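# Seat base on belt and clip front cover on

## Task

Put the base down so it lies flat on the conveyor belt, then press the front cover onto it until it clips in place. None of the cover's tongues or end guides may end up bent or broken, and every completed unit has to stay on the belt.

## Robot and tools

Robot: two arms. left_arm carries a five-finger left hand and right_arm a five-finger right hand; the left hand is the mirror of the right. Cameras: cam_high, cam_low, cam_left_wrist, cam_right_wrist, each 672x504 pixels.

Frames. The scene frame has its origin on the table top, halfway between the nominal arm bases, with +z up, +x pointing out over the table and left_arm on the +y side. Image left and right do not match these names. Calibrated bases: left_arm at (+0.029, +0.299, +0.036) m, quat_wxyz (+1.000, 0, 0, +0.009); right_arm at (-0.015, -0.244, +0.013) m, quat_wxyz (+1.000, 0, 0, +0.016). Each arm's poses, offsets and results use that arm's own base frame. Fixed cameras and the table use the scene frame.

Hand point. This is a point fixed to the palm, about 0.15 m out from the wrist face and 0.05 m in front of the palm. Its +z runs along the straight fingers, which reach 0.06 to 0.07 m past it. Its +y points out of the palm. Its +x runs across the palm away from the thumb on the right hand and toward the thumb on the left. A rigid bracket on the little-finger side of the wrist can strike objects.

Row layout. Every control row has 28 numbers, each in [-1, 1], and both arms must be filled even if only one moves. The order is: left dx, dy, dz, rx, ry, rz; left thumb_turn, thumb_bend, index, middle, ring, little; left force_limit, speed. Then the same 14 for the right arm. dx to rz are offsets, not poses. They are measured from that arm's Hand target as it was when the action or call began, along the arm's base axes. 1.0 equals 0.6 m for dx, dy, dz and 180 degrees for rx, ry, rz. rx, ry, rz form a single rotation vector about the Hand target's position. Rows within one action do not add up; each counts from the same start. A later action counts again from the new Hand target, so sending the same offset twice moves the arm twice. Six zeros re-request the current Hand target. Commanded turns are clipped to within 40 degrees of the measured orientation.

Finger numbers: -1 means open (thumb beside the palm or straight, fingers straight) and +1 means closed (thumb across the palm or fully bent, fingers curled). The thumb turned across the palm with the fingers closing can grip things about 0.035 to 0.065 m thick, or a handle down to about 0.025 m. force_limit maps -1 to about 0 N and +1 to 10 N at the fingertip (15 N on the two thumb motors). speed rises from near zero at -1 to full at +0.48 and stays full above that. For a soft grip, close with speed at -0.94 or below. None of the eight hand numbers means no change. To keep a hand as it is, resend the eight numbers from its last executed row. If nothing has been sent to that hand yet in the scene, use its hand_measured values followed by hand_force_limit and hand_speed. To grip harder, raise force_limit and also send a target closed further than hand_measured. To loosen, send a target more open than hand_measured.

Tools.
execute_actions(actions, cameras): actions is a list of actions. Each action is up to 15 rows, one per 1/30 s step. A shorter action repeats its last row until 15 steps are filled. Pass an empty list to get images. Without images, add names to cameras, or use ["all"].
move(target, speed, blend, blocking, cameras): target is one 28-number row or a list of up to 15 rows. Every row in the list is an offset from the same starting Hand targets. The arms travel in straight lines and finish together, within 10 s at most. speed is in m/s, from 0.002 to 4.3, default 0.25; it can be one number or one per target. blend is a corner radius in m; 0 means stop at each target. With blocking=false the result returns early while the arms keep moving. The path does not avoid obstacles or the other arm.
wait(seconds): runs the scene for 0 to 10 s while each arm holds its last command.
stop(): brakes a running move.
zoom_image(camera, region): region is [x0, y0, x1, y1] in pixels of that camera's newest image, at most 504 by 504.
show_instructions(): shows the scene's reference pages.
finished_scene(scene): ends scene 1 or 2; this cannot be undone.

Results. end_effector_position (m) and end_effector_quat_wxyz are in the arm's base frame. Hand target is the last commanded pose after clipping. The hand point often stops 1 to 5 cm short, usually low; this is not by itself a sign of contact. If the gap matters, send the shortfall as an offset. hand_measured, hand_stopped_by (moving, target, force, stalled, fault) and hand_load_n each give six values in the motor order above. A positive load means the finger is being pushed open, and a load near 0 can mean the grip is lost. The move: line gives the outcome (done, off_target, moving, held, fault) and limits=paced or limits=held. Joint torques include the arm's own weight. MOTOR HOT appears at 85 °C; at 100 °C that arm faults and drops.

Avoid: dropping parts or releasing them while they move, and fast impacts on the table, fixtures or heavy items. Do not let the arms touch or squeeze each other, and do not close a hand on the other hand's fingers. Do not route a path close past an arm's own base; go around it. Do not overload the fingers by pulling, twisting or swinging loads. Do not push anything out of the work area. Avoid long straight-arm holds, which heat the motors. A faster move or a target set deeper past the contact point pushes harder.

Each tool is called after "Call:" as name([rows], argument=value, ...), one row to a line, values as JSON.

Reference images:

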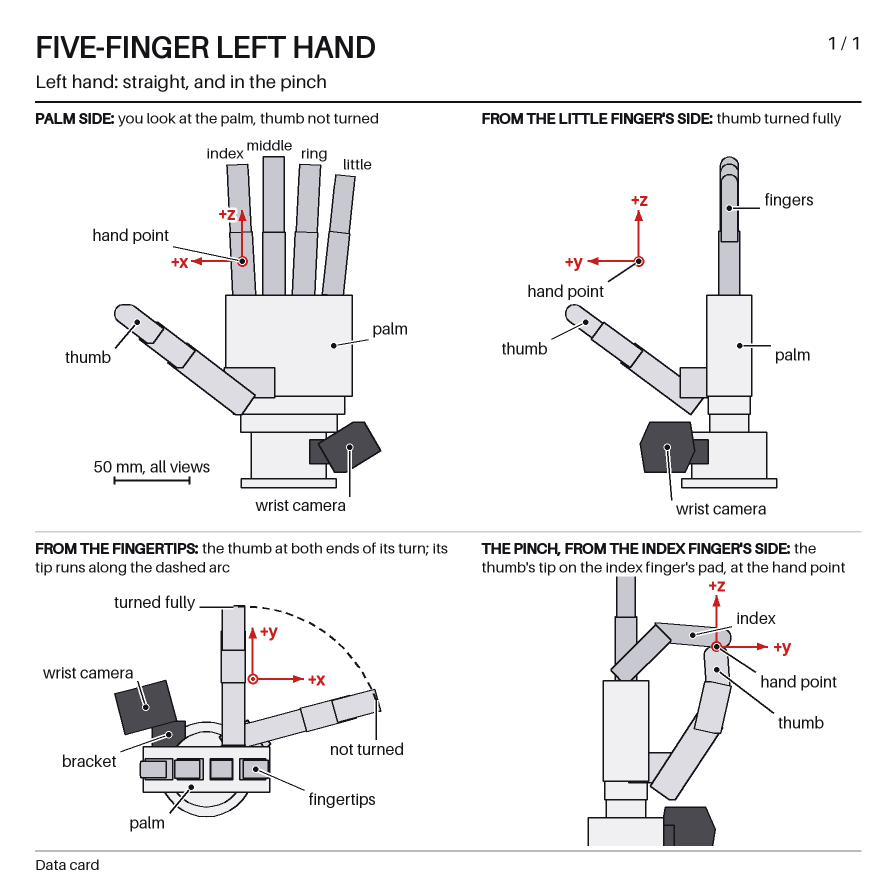

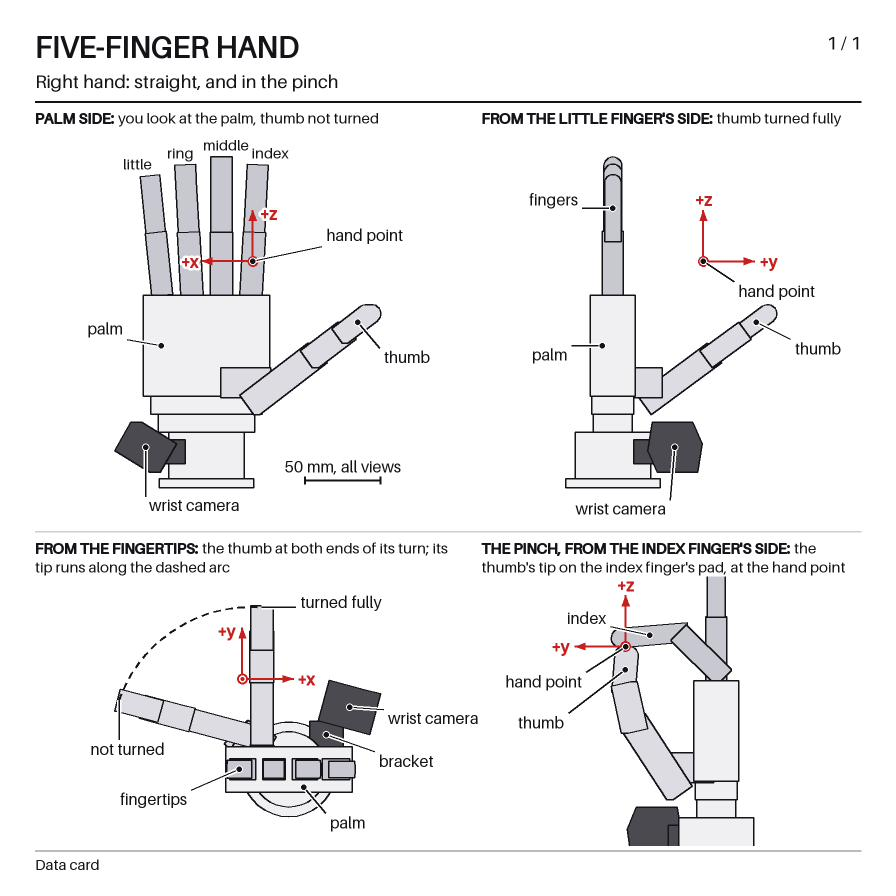

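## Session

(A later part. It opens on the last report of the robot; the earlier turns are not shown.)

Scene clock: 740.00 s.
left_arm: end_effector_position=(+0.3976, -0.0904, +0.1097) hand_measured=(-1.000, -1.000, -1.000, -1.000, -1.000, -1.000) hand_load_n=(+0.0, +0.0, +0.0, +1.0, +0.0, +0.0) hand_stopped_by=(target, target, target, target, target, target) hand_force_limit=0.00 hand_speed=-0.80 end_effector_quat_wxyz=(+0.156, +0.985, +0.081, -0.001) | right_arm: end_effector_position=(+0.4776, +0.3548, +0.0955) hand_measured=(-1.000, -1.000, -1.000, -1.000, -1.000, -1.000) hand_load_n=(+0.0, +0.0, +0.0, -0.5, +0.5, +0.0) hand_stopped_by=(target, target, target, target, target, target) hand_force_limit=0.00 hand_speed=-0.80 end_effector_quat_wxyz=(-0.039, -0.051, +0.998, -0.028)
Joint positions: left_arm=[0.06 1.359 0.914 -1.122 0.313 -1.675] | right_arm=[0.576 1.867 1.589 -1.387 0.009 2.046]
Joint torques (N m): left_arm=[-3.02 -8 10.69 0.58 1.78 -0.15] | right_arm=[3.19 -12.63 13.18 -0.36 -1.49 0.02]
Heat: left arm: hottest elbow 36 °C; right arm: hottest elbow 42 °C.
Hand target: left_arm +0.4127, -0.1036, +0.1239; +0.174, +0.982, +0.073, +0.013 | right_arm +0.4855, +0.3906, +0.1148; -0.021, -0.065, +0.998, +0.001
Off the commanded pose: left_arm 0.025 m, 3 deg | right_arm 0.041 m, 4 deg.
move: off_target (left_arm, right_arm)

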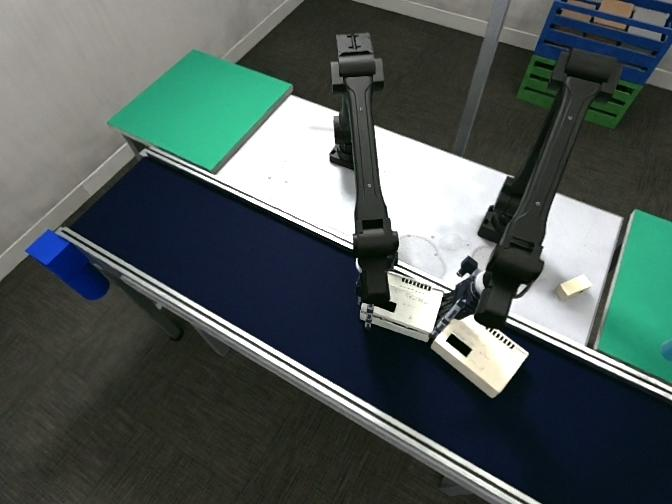

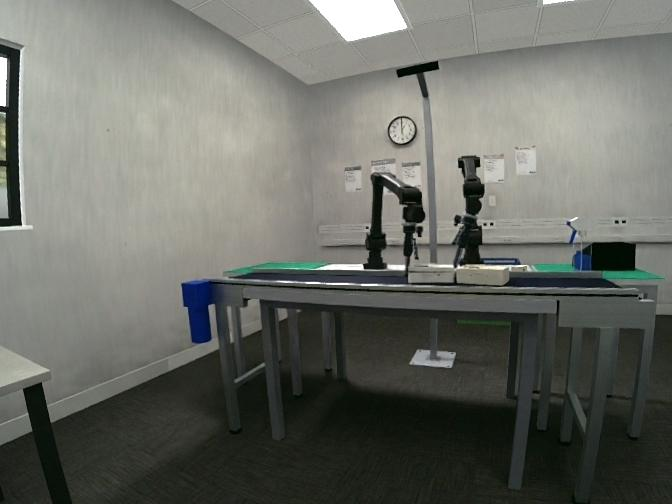

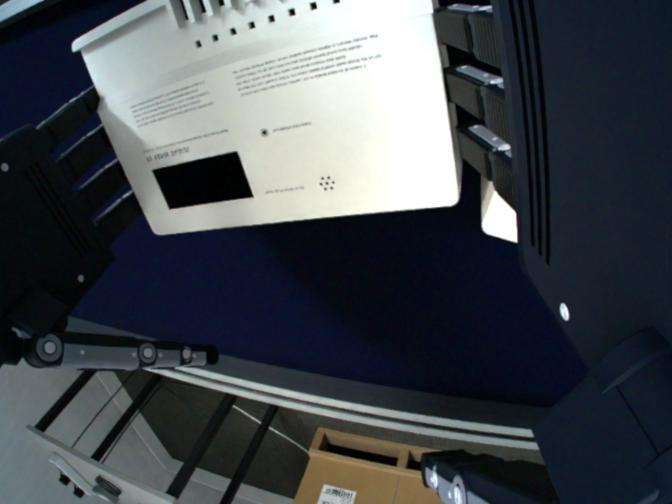

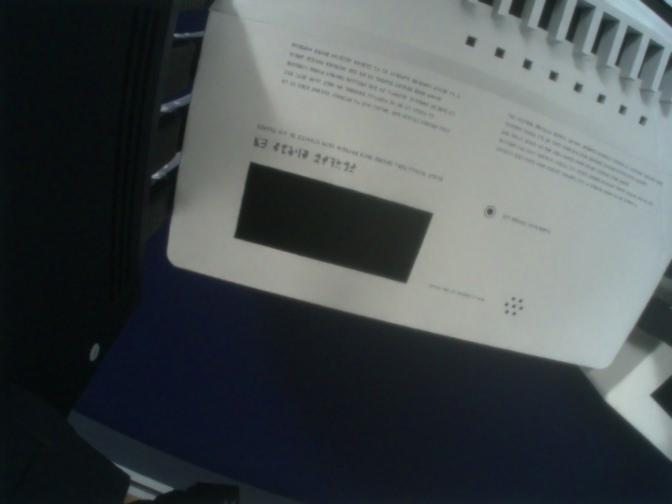

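Call:
move(target=[0.012,0.0,0.0,0.0,0.0,0.0,-1,-1,-1,-1,-1,-1,0,-0.8, 0.006,0.0,0.0,0,0,0.0,-1,-1,-1,-1,-1,-1,0,-0.8], speed=0.03, cameras=["cam_left_wrist","cam_right_wrist","cam_low","cam_high"])

Call:
zoom_image(camera="cam_low", region=[400, 250, 460, 290])

Call:
zoom_image(camera="cam_high", region=[350, 270, 450, 350])

Call:
zoom_image(camera="cam_left_wrist", region=[400, 60, 500, 220])

Scene clock: 744.20 s.
left_arm: end_effector_position=(+0.3980, -0.0904, +0.1077) hand_measured=(-1.000, -1.000, -1.000, -1.000, -1.000, -1.000) hand_load_n=(+0.0, +0.0, +0.0, +1.0, +0.0, +0.0) hand_stopped_by=(target, target, target, target, target, target) hand_force_limit=0.00 hand_speed=-0.80 end_effector_quat_wxyz=(+0.155, +0.985, +0.081, -0.004) | right_arm: end_effector_position=(+0.4786, +0.3553, +0.0956) hand_measured=(-1.000, -1.000, -1.000, -1.000, -1.000, -1.000) hand_load_n=(+0.0, +0.0, +0.0, +0.0, +0.5, +0.0) hand_stopped_by=(target, target, target, target, target, target) hand_force_limit=0.00 hand_speed=-0.80 end_effector_quat_wxyz=(-0.040, -0.053, +0.997, -0.029)
Joint positions: left_arm=[0.06 1.365 0.916 -1.122 0.312 -1.675] | right_arm=[0.576 1.872 1.597 -1.394 0.011 2.041]
Joint torques (N m): left_arm=[-3.02 -7.82 12.05 0.59 1.79 -0.16] | right_arm=[2.96 -12.63 13.41 -0.21 -1.54 0.01]
Heat: left arm: hottest elbow 37 °C; right arm: hottest elbow 43 °C.
Hand target: left_arm +0.4199, -0.1036, +0.1240; +0.174, +0.982, +0.073, +0.014 | right_arm +0.4891, +0.3905, +0.1147; -0.021, -0.065, +0.998, +0.000
Off the commanded pose: left_arm 0.030 m, 3 deg | right_arm 0.042 m, 4 deg.
move: off_target (left_arm, right_arm)

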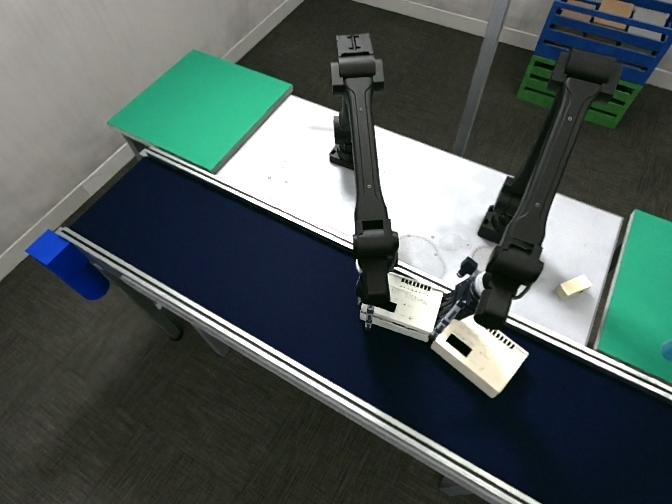

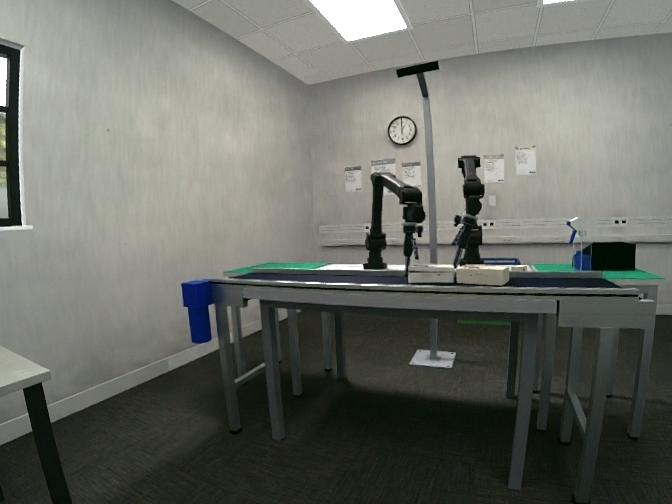

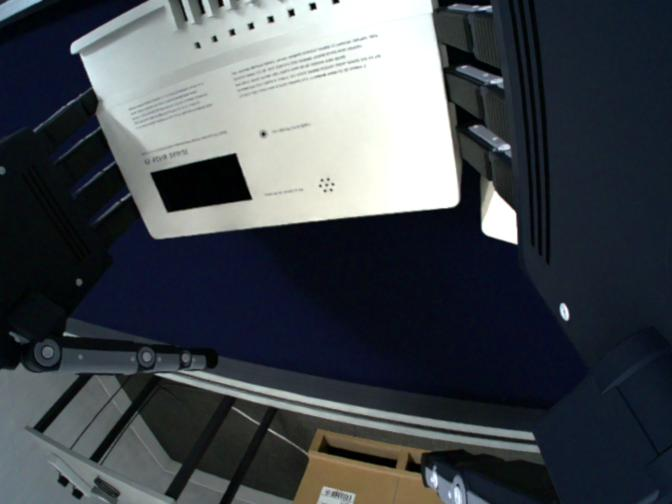

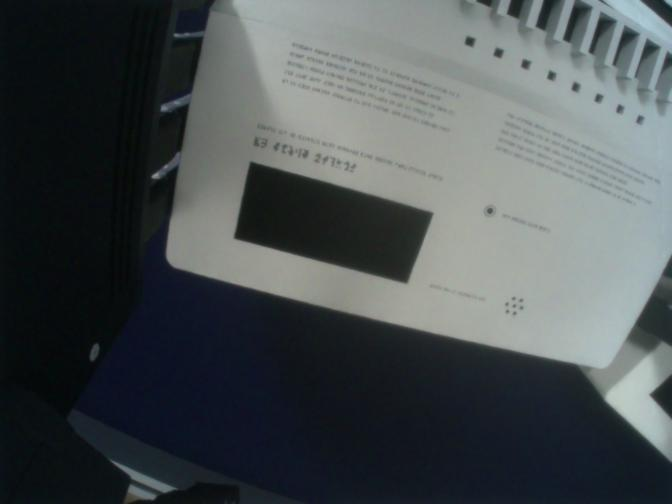

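Scaled by 8.400 from the camera's 672x504 image, which has a finer 960x720 frame.

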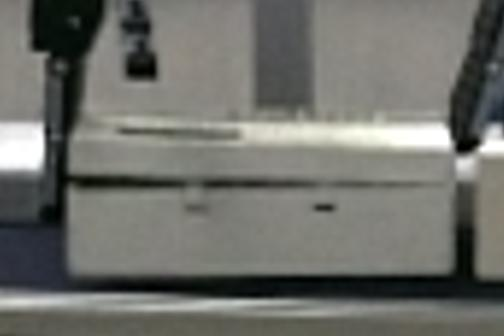

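Scaled by 5.040 from the camera's 672x504 image, which has a finer 960x720 frame.

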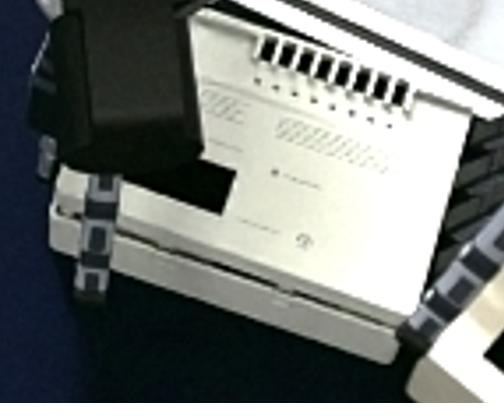

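Scaled by 3.150 from the camera's 672x504 image, which has a finer 960x720 frame.

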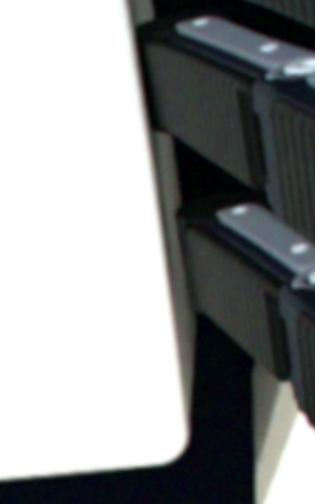

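Call:
move(target=[0.0,0.0,-0.045,0.0,0.0,0.0,-1,-1,-1,-1,-1,-1,0,-0.8, 0.0,0.0,-0.045,0,0,0.0,-1,-1,-1,-1,-1,-1,0,-0.8], speed=0.03, cameras=["cam_left_wrist","cam_right_wrist","cam_low","cam_high"])

Call:
zoom_image(camera="cam_low", region=[400, 250, 460, 290])

Call:
zoom_image(camera="cam_high", region=[350, 270, 450, 350])

Scene clock: 747.40 s.
left_arm: end_effector_position=(+0.4095, -0.0890, +0.0967) hand_measured=(-1.000, -1.000, -1.000, -1.000, -1.000, -1.000) hand_load_n=(+0.0, +0.0, -0.5, +1.0, +0.0, +0.0) hand_stopped_by=(target, target, target, target, target, target) hand_force_limit=0.00 hand_speed=-0.80 end_effector_quat_wxyz=(+0.154, +0.985, +0.080, +0.005) | right_arm: end_effector_position=(+0.4837, +0.3563, +0.0882) hand_measured=(-1.000, -1.000, -1.000, -1.000, -1.000, -1.000) hand_load_n=(+0.0, +0.0, +0.5, +0.0, +0.5, +0.5) hand_stopped_by=(target, target, target, target, target, target) hand_force_limit=0.00 hand_speed=-0.80 end_effector_quat_wxyz=(-0.037, -0.052, +0.998, -0.029)
Joint positions: left_arm=[0.06 1.399 0.916 -1.07 0.308 -1.675] | right_arm=[0.574 1.886 1.597 -1.375 0.013 2.041]
Joint torques (N m): left_arm=[-3.08 -7.41 8.23 1.63 1.91 -0.17] | right_arm=[3.19 -12.22 9.73 1.46 -1.63 0.01]
Heat: left arm: hottest elbow 37 °C; right arm: hottest elbow 43 °C.
Hand target: left_arm +0.4198, -0.1036, +0.0969; +0.174, +0.982, +0.073, +0.013 | right_arm +0.4890, +0.3906, +0.0877; -0.021, -0.065, +0.998, +0.001
Off the commanded pose: left_arm 0.018 m, 3 deg | right_arm 0.035 m, 4 deg.
move: off_target (left_arm, right_arm)

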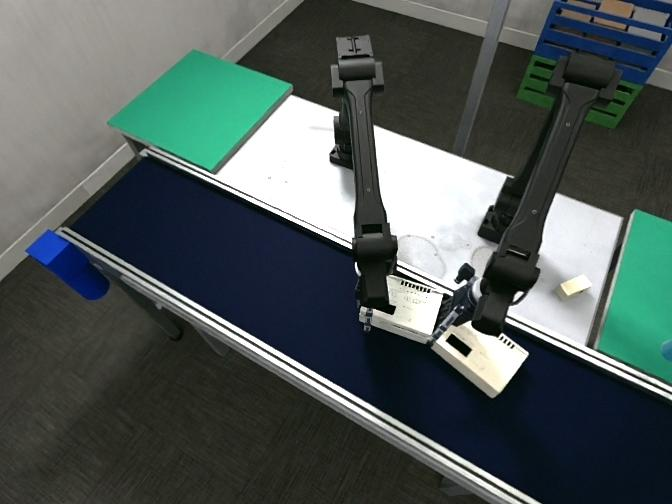

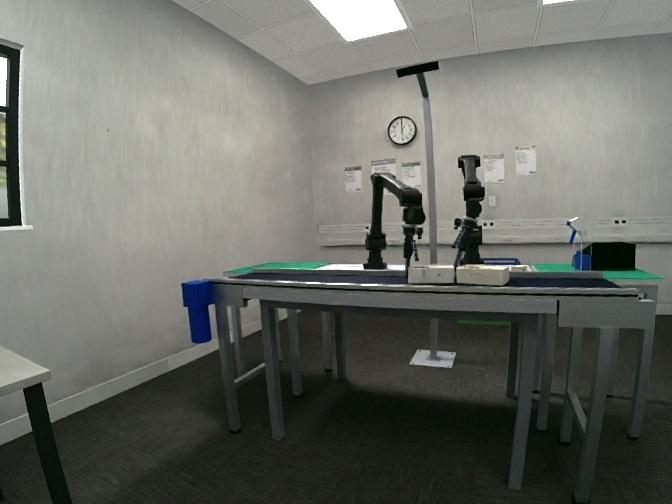

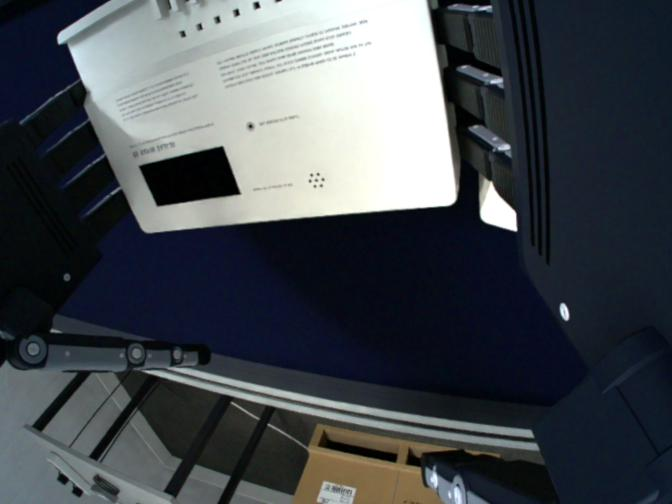

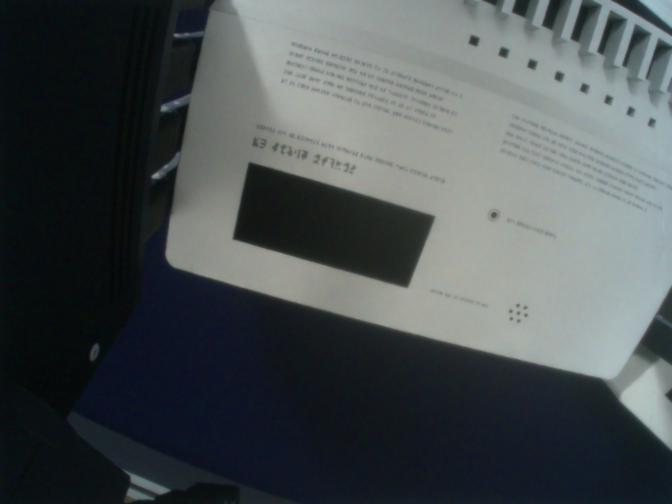

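Scaled by 8.400 from the camera's 672x504 image, which has a finer 960x720 frame.

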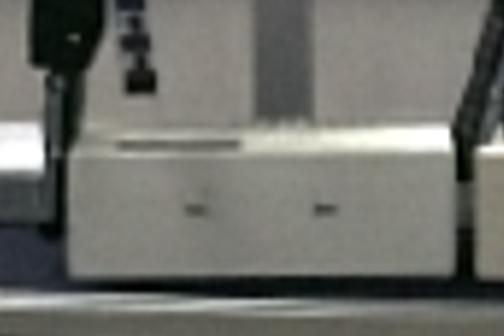

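Scaled by 5.040 from the camera's 672x504 image, which has a finer 960x720 frame.

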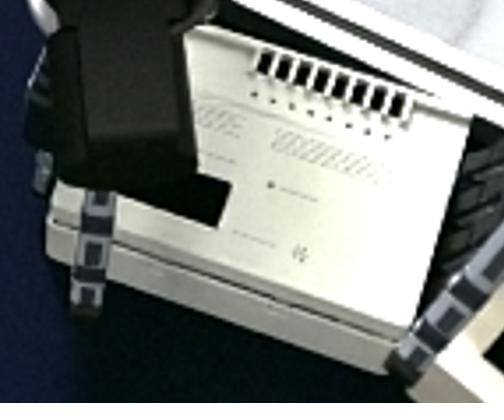

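Call:
zoom_image(camera="cam_low", region=[400, 260, 430, 285])

Call:
zoom_image(camera="cam_low", region=[430, 260, 460, 285])

Call:
zoom_image(camera="cam_low", region=[450, 250, 520, 290])

Call:
zoom_image(camera="cam_high", region=[380, 290, 440, 350])

Scaled by 16.800 from the camera's 672x504 image, which has a finer 960x720 frame.

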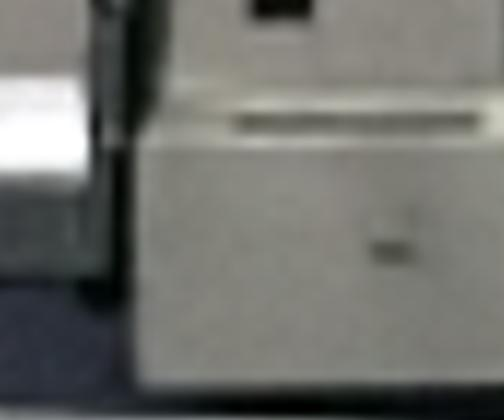

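Scaled by 16.800 from the camera's 672x504 image, which has a finer 960x720 frame.

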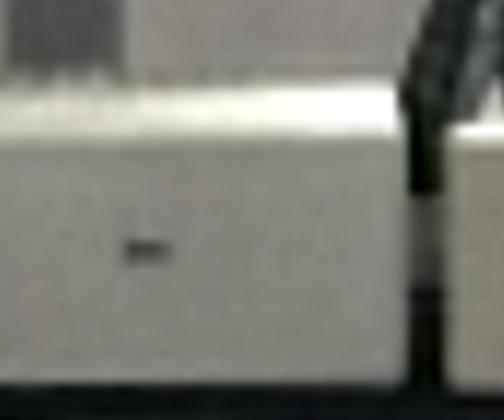

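Scaled by 7.200 from the camera's 672x504 image, which has a finer 960x720 frame.

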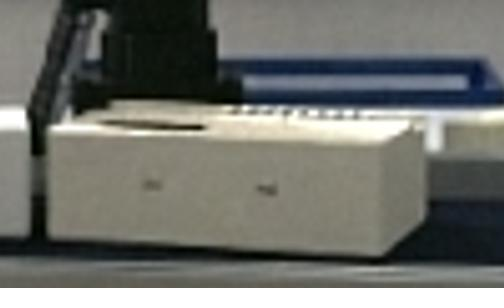

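Scaled by 8.400 from the camera's 672x504 image, which has a finer 960x720 frame.

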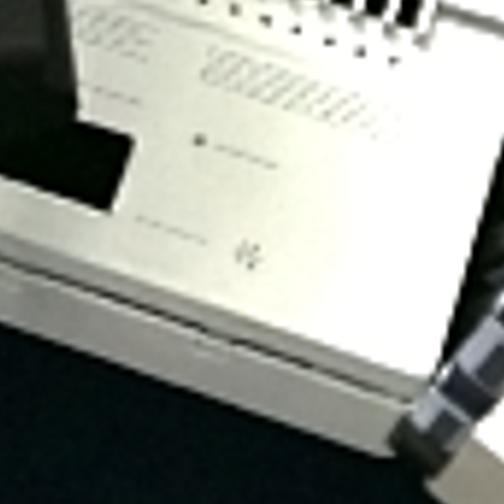

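Call:
move([
  [0.0,0.03,0.0,0.0,0.0,0.0,-1,-1,-1,-1,-1,-1,0,-0.8, 0.0,-0.075,0.0,0,0,0.0,-1,-1,-1,-1,-1,-1,0,-0.8],
  [0.0,0.05,0.0,0.0,0.0,0.0,-1,-1,-1,-1,-1,-1,0,-0.8, 0.0,-0.11,0.0,0,0,0.0,-1,-1,-1,-1,-1,-1,0,-0.8],
  [0.0,0.05,0.2,0.0,0.0,0.0,-1,-1,-1,-1,-1,-1,0,-0.8, 0.0,-0.13,0.2,0,0,0.0,-1,-1,-1,-1,-1,-1,0,-0.8],
], speed=0.08, cameras=["all"])

Call:
zoom_image(camera="cam_low", region=[390, 245, 460, 290])

Call:
zoom_image(camera="cam_high", region=[345, 255, 455, 355])

Scene clock: 763.50 s.
left_arm: end_effector_position=(+0.4038, -0.0804, +0.1894) hand_measured=(-1.000, -1.000, -1.000, -1.000, -1.000, -1.000) hand_load_n=(+0.0, +0.0, +0.0, +0.0, +0.0, +0.0) hand_stopped_by=(target, target, target, target, target, target) hand_force_limit=0.00 hand_speed=-0.80 end_effector_quat_wxyz=(+0.176, +0.981, +0.078, -0.019) | right_arm: end_effector_position=(+0.4762, +0.3145, +0.1875) hand_measured=(-1.000, -1.000, -1.000, -1.000, -1.000, -1.000) hand_load_n=(+0.0, +0.0, +0.0, +0.0, +0.0, +0.0) hand_stopped_by=(target, target, target, target, target, target) hand_force_limit=0.00 hand_speed=-0.80 end_effector_quat_wxyz=(-0.038, -0.067, +0.997, -0.008)
Joint positions: left_arm=[0.106 1.335 1.103 -1.387 0.352 -1.615] | right_arm=[0.499 1.755 1.67 -1.56 -0.017 1.935]
Joint torques (N m): left_arm=[-0.79 -9.93 13.37 -0.2 0.26 0.09] | right_arm=[-0.32 -12.98 11.85 -1.18 -0.14 -0.1]
Heat: left arm: hottest elbow 37 °C; right arm: hottest elbow 42 °C.
Hand target: left_arm +0.4198, -0.0736, +0.2170; +0.174, +0.982, +0.073, +0.014 | right_arm +0.4890, +0.3126, +0.2077; -0.021, -0.065, +0.998, +0.001
Off the commanded pose: left_arm 0.033 m, 4 deg | right_arm 0.024 m, 2 deg.
move: off_target (left_arm, right_arm)

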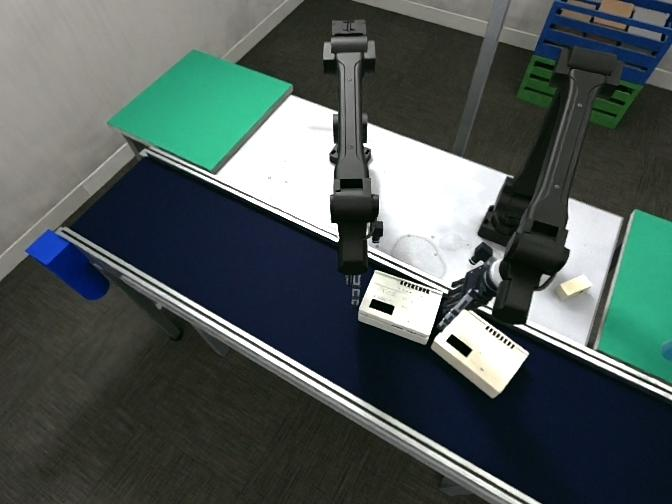

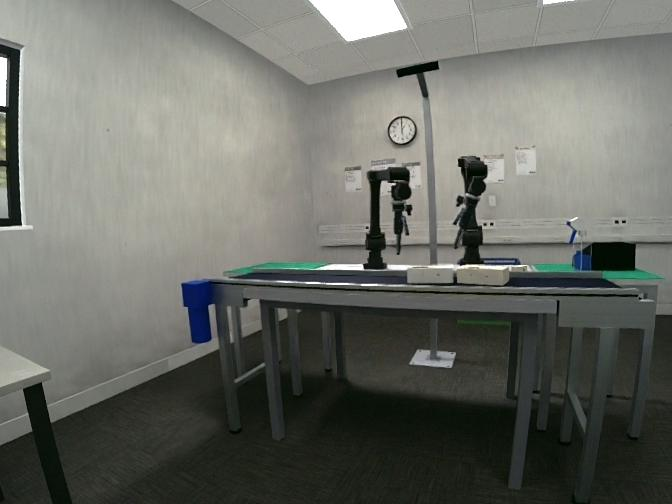

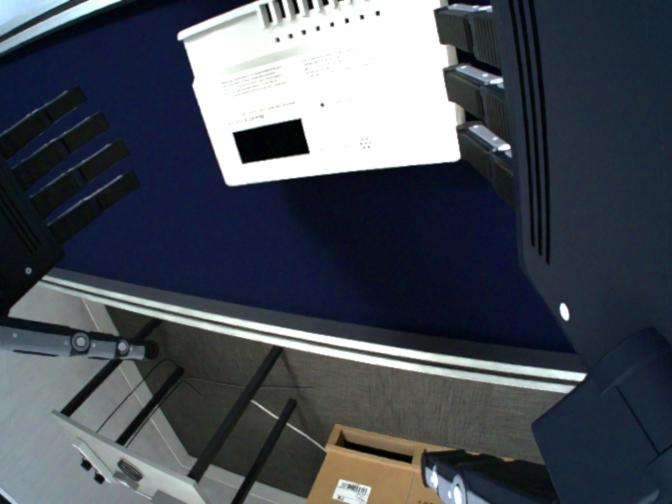

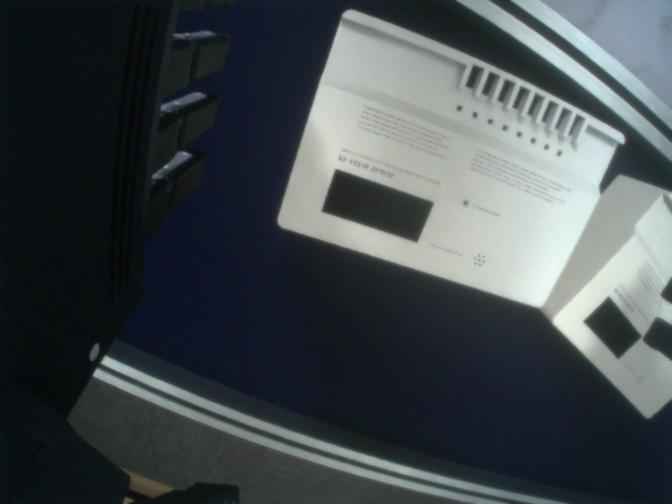

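Scaled by 7.200 from the camera's 672x504 image, which has a finer 960x720 frame.

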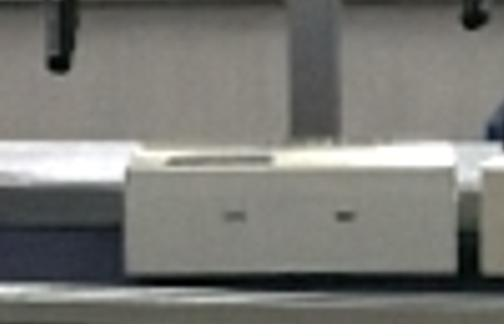

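Scaled by 4.582 from the camera's 672x504 image, which has a finer 960x720 frame.

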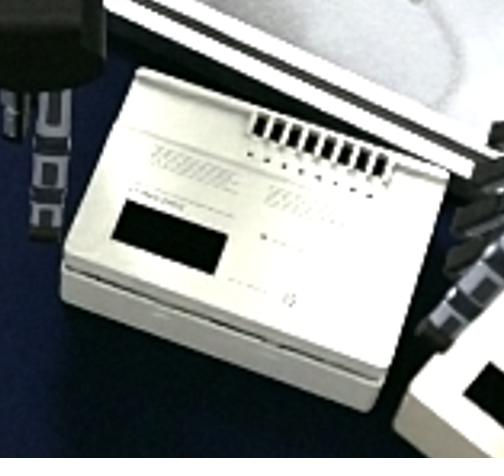

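Call:
zoom_image(camera="cam_high", region=[350, 300, 400, 350])

Call:
zoom_image(camera="cam_high", region=[395, 285, 455, 350])

Call:
zoom_image(camera="cam_low", region=[405, 260, 435, 285])

Call:
zoom_image(camera="cam_low", region=[430, 260, 460, 285])

Call:
zoom_image(camera="cam_high", region=[430, 300, 530, 400])

Scaled by 10.080 from the camera's 672x504 image, which has a finer 960x720 frame.

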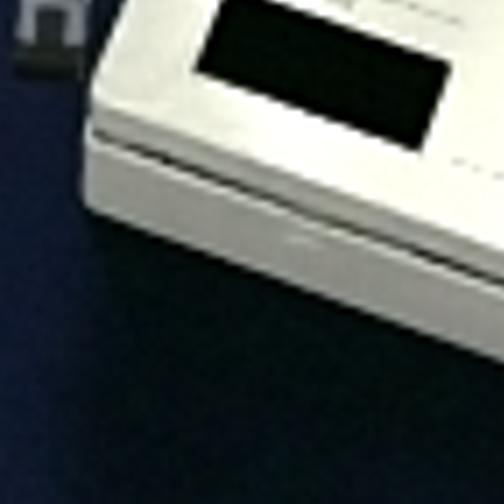

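Scaled by 7.754 from the camera's 672x504 image, which has a finer 960x720 frame.

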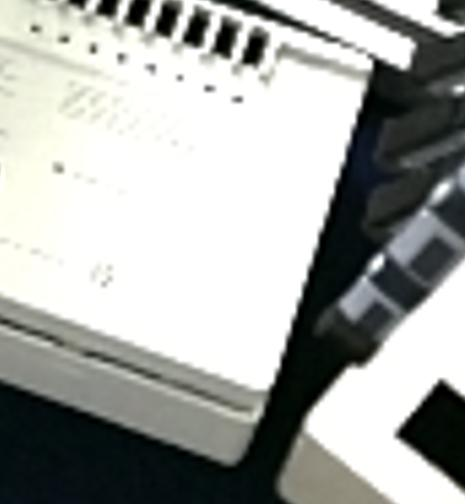

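Scaled by 16.800 from the camera's 672x504 image, which has a finer 960x720 frame.

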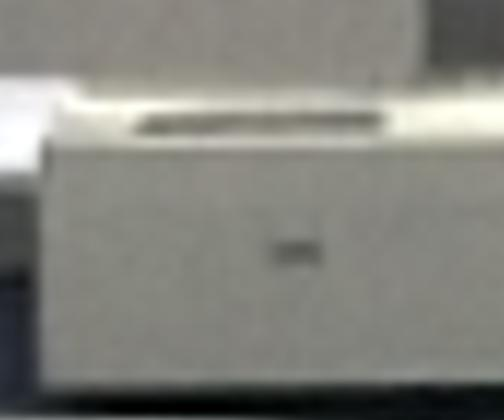

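Scaled by 16.800 from the camera's 672x504 image, which has a finer 960x720 frame.

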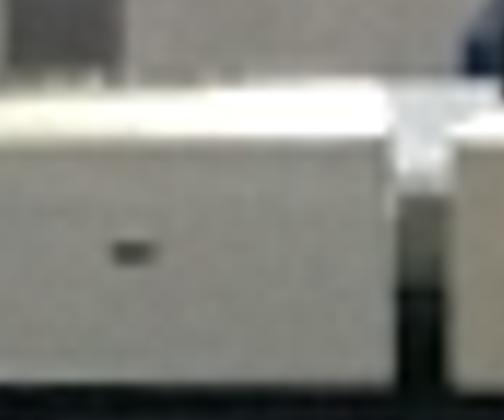

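Scaled by 5.040 from the camera's 672x504 image, which has a finer 960x720 frame.

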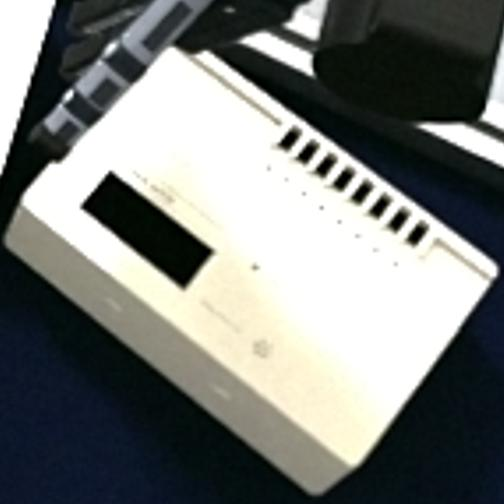

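Call:
move(target=[0,0,0,0,0,0,-1,-1,-1,-1,-1,-1,0,-0.8, -0.27,-0.02,-0.03,0,0,0.0,-1,-1,-1,-1,-1,-1,0,-0.8], speed=0.15, cameras=["cam_right_wrist"])

Call:
zoom_image(camera="cam_right_wrist", region=[200, 100, 600, 400])

Scene clock: 770.70 s.
left_arm: end_effector_position=(+0.4037, -0.0804, +0.1894) hand_measured=(-1.000, -1.000, -1.000, -1.000, -1.000, -1.000) hand_load_n=(+0.0, +0.0, +0.0, +0.0, +0.5, +0.0) hand_stopped_by=(target, target, target, target, target, target) hand_force_limit=0.00 hand_speed=-0.80 end_effector_quat_wxyz=(+0.176, +0.981, +0.078, -0.019) | right_arm: end_effector_position=(+0.3287, +0.2954, +0.1881) hand_measured=(-1.000, -1.000, -1.000, -1.000, -1.000, -1.000) hand_load_n=(+0.0, +0.0, +0.0, +0.0, +0.0, -0.5) hand_stopped_by=(target, target, target, target, target, target) hand_force_limit=0.00 hand_speed=-0.80 end_effector_quat_wxyz=(-0.027, -0.064, +0.998, -0.003)
Joint positions: left_arm=[0.106 1.335 1.103 -1.388 0.352 -1.615] | right_arm=[0.637 1.387 1.235 -1.468 -0.024 2.079]
Joint torques (N m): left_arm=[-0.79 -9.82 13.33 -0.25 0.27 0.09] | right_arm=[1.85 -8.23 7.82 -0.16 -0.12 0.1]
Heat: left arm: hottest elbow 37 °C; right arm: hottest elbow 42 °C.
Hand target: left_arm +0.4198, -0.0736, +0.2170; +0.174, +0.982, +0.073, +0.014 | right_arm +0.3270, +0.3006, +0.1898; -0.021, -0.065, +0.998, +0.001
Off the commanded pose: left_arm 0.033 m, 4 deg | right_arm 0.006 m, 1 deg.
move: off_target (left_arm)
Images, in order (width x height): cam_right_wrist 672x504.

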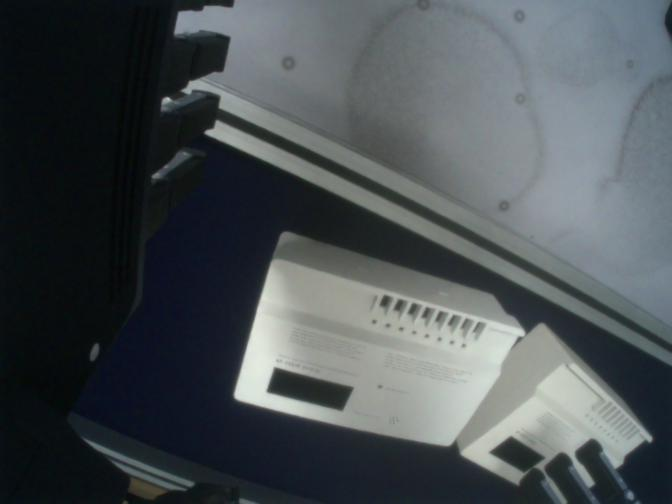

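Scaled by 1.260 from the camera's 672x504 image, which has a finer 960x720 frame.

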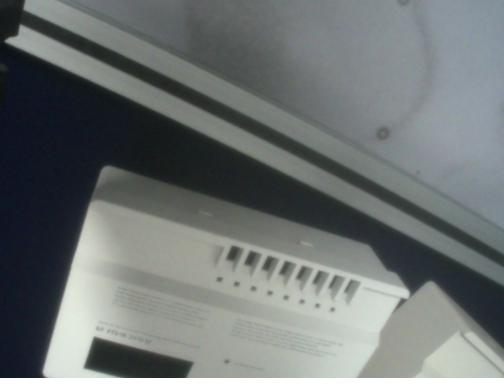

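Call:
zoom_image(camera="cam_right_wrist", region=[260, 220, 400, 320])

Call:
zoom_image(camera="cam_right_wrist", region=[390, 240, 530, 345])

Scaled by 3.600 from the camera's 672x504 image, which has a finer 960x720 frame.

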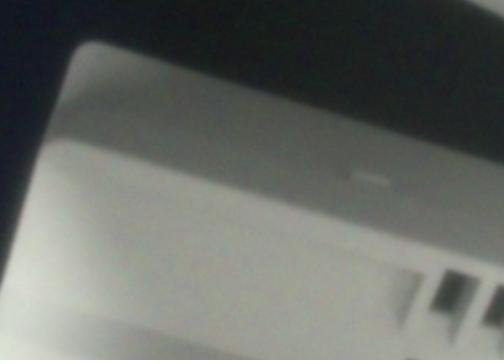

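Scaled by 3.600 from the camera's 672x504 image, which has a finer 960x720 frame.

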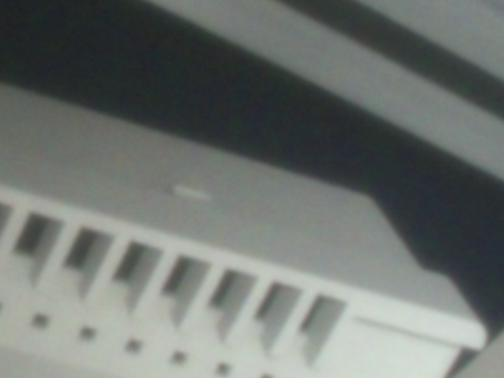

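Call:
move([
  [0,0.15,0.06,0,0,0,-1,-1,-1,-1,-1,-1,0,-0.8, 0.1,-0.15,0.03,0,0,0.1,-1,-1,-1,-1,-1,-1,0,-0.8],
  [0,0.15,0.06,0,0,0,-1,-1,-1,-1,-1,-1,0,-0.8, 0.495,-0.1,0.03,0,0,0.5,-1,-1,-1,-1,-1,-1,0,-0.8],
], speed=0.15, blend=[0.03,0], cameras=["cam_right_wrist","cam_high","cam_left_wrist"])

Scene clock: 782.73 s.
left_arm: end_effector_position=(+0.4063, +0.0073, +0.2340) hand_measured=(-1.000, -1.000, -1.000, -1.000, -1.000, -1.000) hand_load_n=(-0.5, +0.0, +0.0, +0.0, +0.0, +0.0) hand_stopped_by=(target, target, target, target, target, target) hand_force_limit=0.00 hand_speed=-0.80 end_effector_quat_wxyz=(+0.180, +0.980, +0.079, -0.008) | right_arm: end_effector_position=(+0.6144, +0.2457, +0.2037) hand_measured=(-1.000, -1.000, -1.000, -1.000, -1.000, -1.000) hand_load_n=(+0.0, +0.0, +0.0, +0.0, +0.0, +0.0) hand_stopped_by=(target, target, target, target, target, target) hand_force_limit=0.00 hand_speed=-0.80 end_effector_quat_wxyz=(-0.049, +0.746, -0.663, +0.045)
Joint positions: left_arm=[0.336 1.374 1.254 -1.562 0.345 -1.377] | right_arm=[0.325 2.225 2.458 -1.673 0.028 0.206]
Joint torques (N m): left_arm=[-0.91 -8.76 13.52 -0.36 0.29 0.14] | right_arm=[-0.03 -16.56 12.25 -0.77 -0.03 -0.11]
Heat: left arm: hottest elbow 39 °C; right arm: hottest elbow 42 °C.
Hand target: left_arm +0.4198, +0.0164, +0.2529; +0.174, +0.982, +0.073, +0.013 | right_arm +0.6241, +0.2405, +0.2077; +0.015, +0.752, -0.659, +0.015
Off the commanded pose: left_arm 0.025 m, 3 deg | right_arm 0.012 m, 8 deg.
joint sent to its limit (right arm) — joint 4 (wrist pitch), lower limit. The joint targets are off in orientation, not in position.
move: off_target (left_arm, right_arm)
Images, in order (width x height): cam_high 672x504, cam_left_wrist 672x504, cam_right_wrist 672x504.

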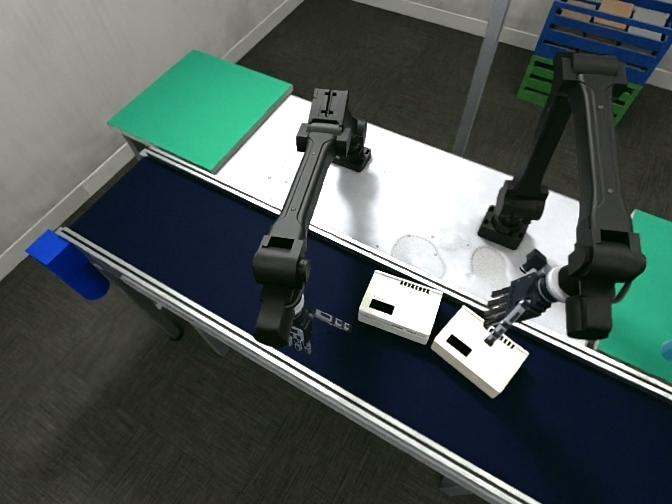

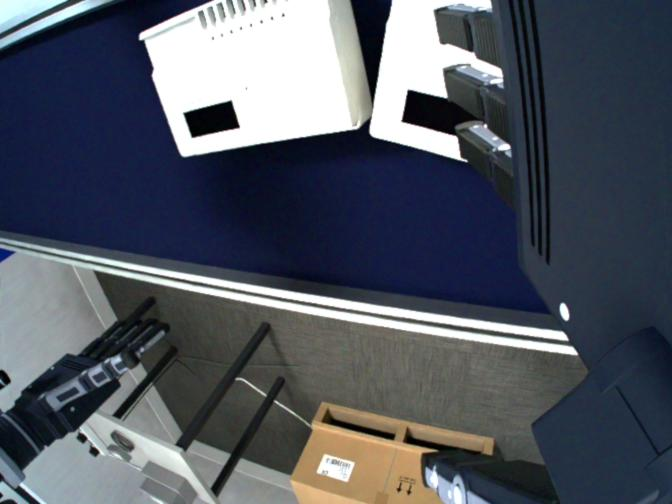

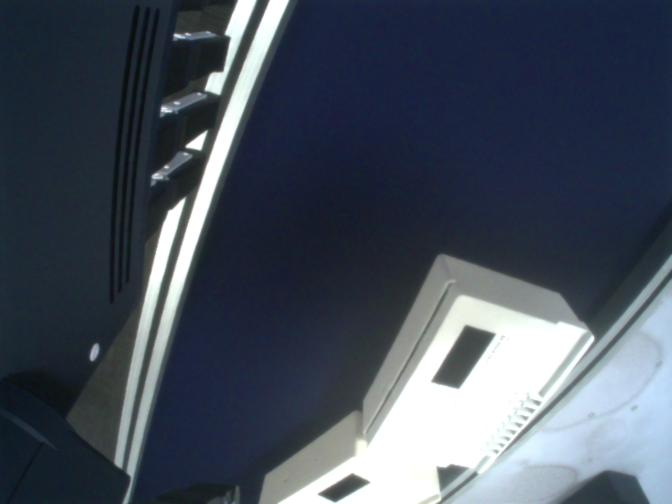

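Call:
zoom_image(camera="cam_right_wrist", region=[360, 240, 520, 420])

Call:
zoom_image(camera="cam_right_wrist", region=[410, 240, 490, 320])

Call:
zoom_image(camera="cam_left_wrist", region=[130, 0, 390, 170])

Scaled by 2.800 from the camera's 672x504 image, which has a finer 960x720 frame.

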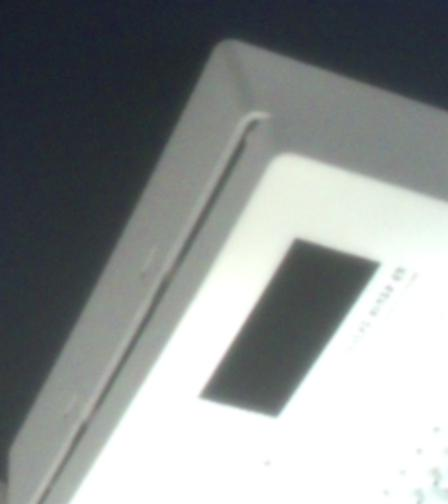

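Scaled by 6.300 from the camera's 672x504 image, which has a finer 960x720 frame.

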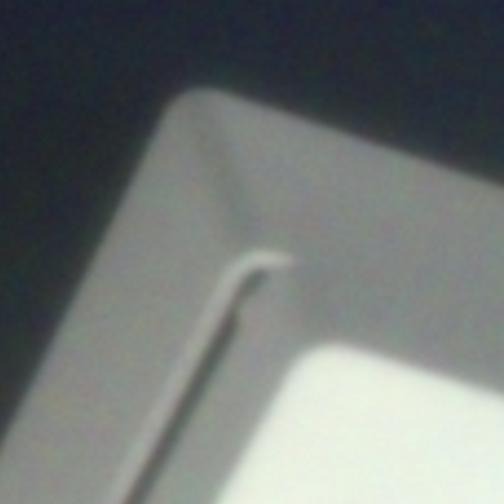

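Scaled by 1.938 from the camera's 672x504 image, which has a finer 960x720 frame.

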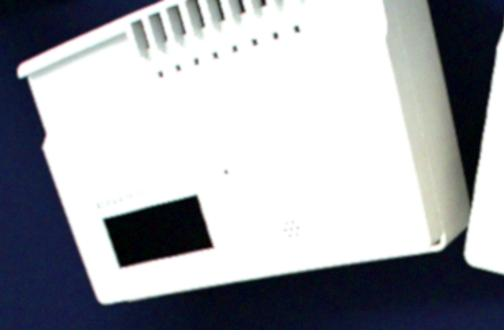

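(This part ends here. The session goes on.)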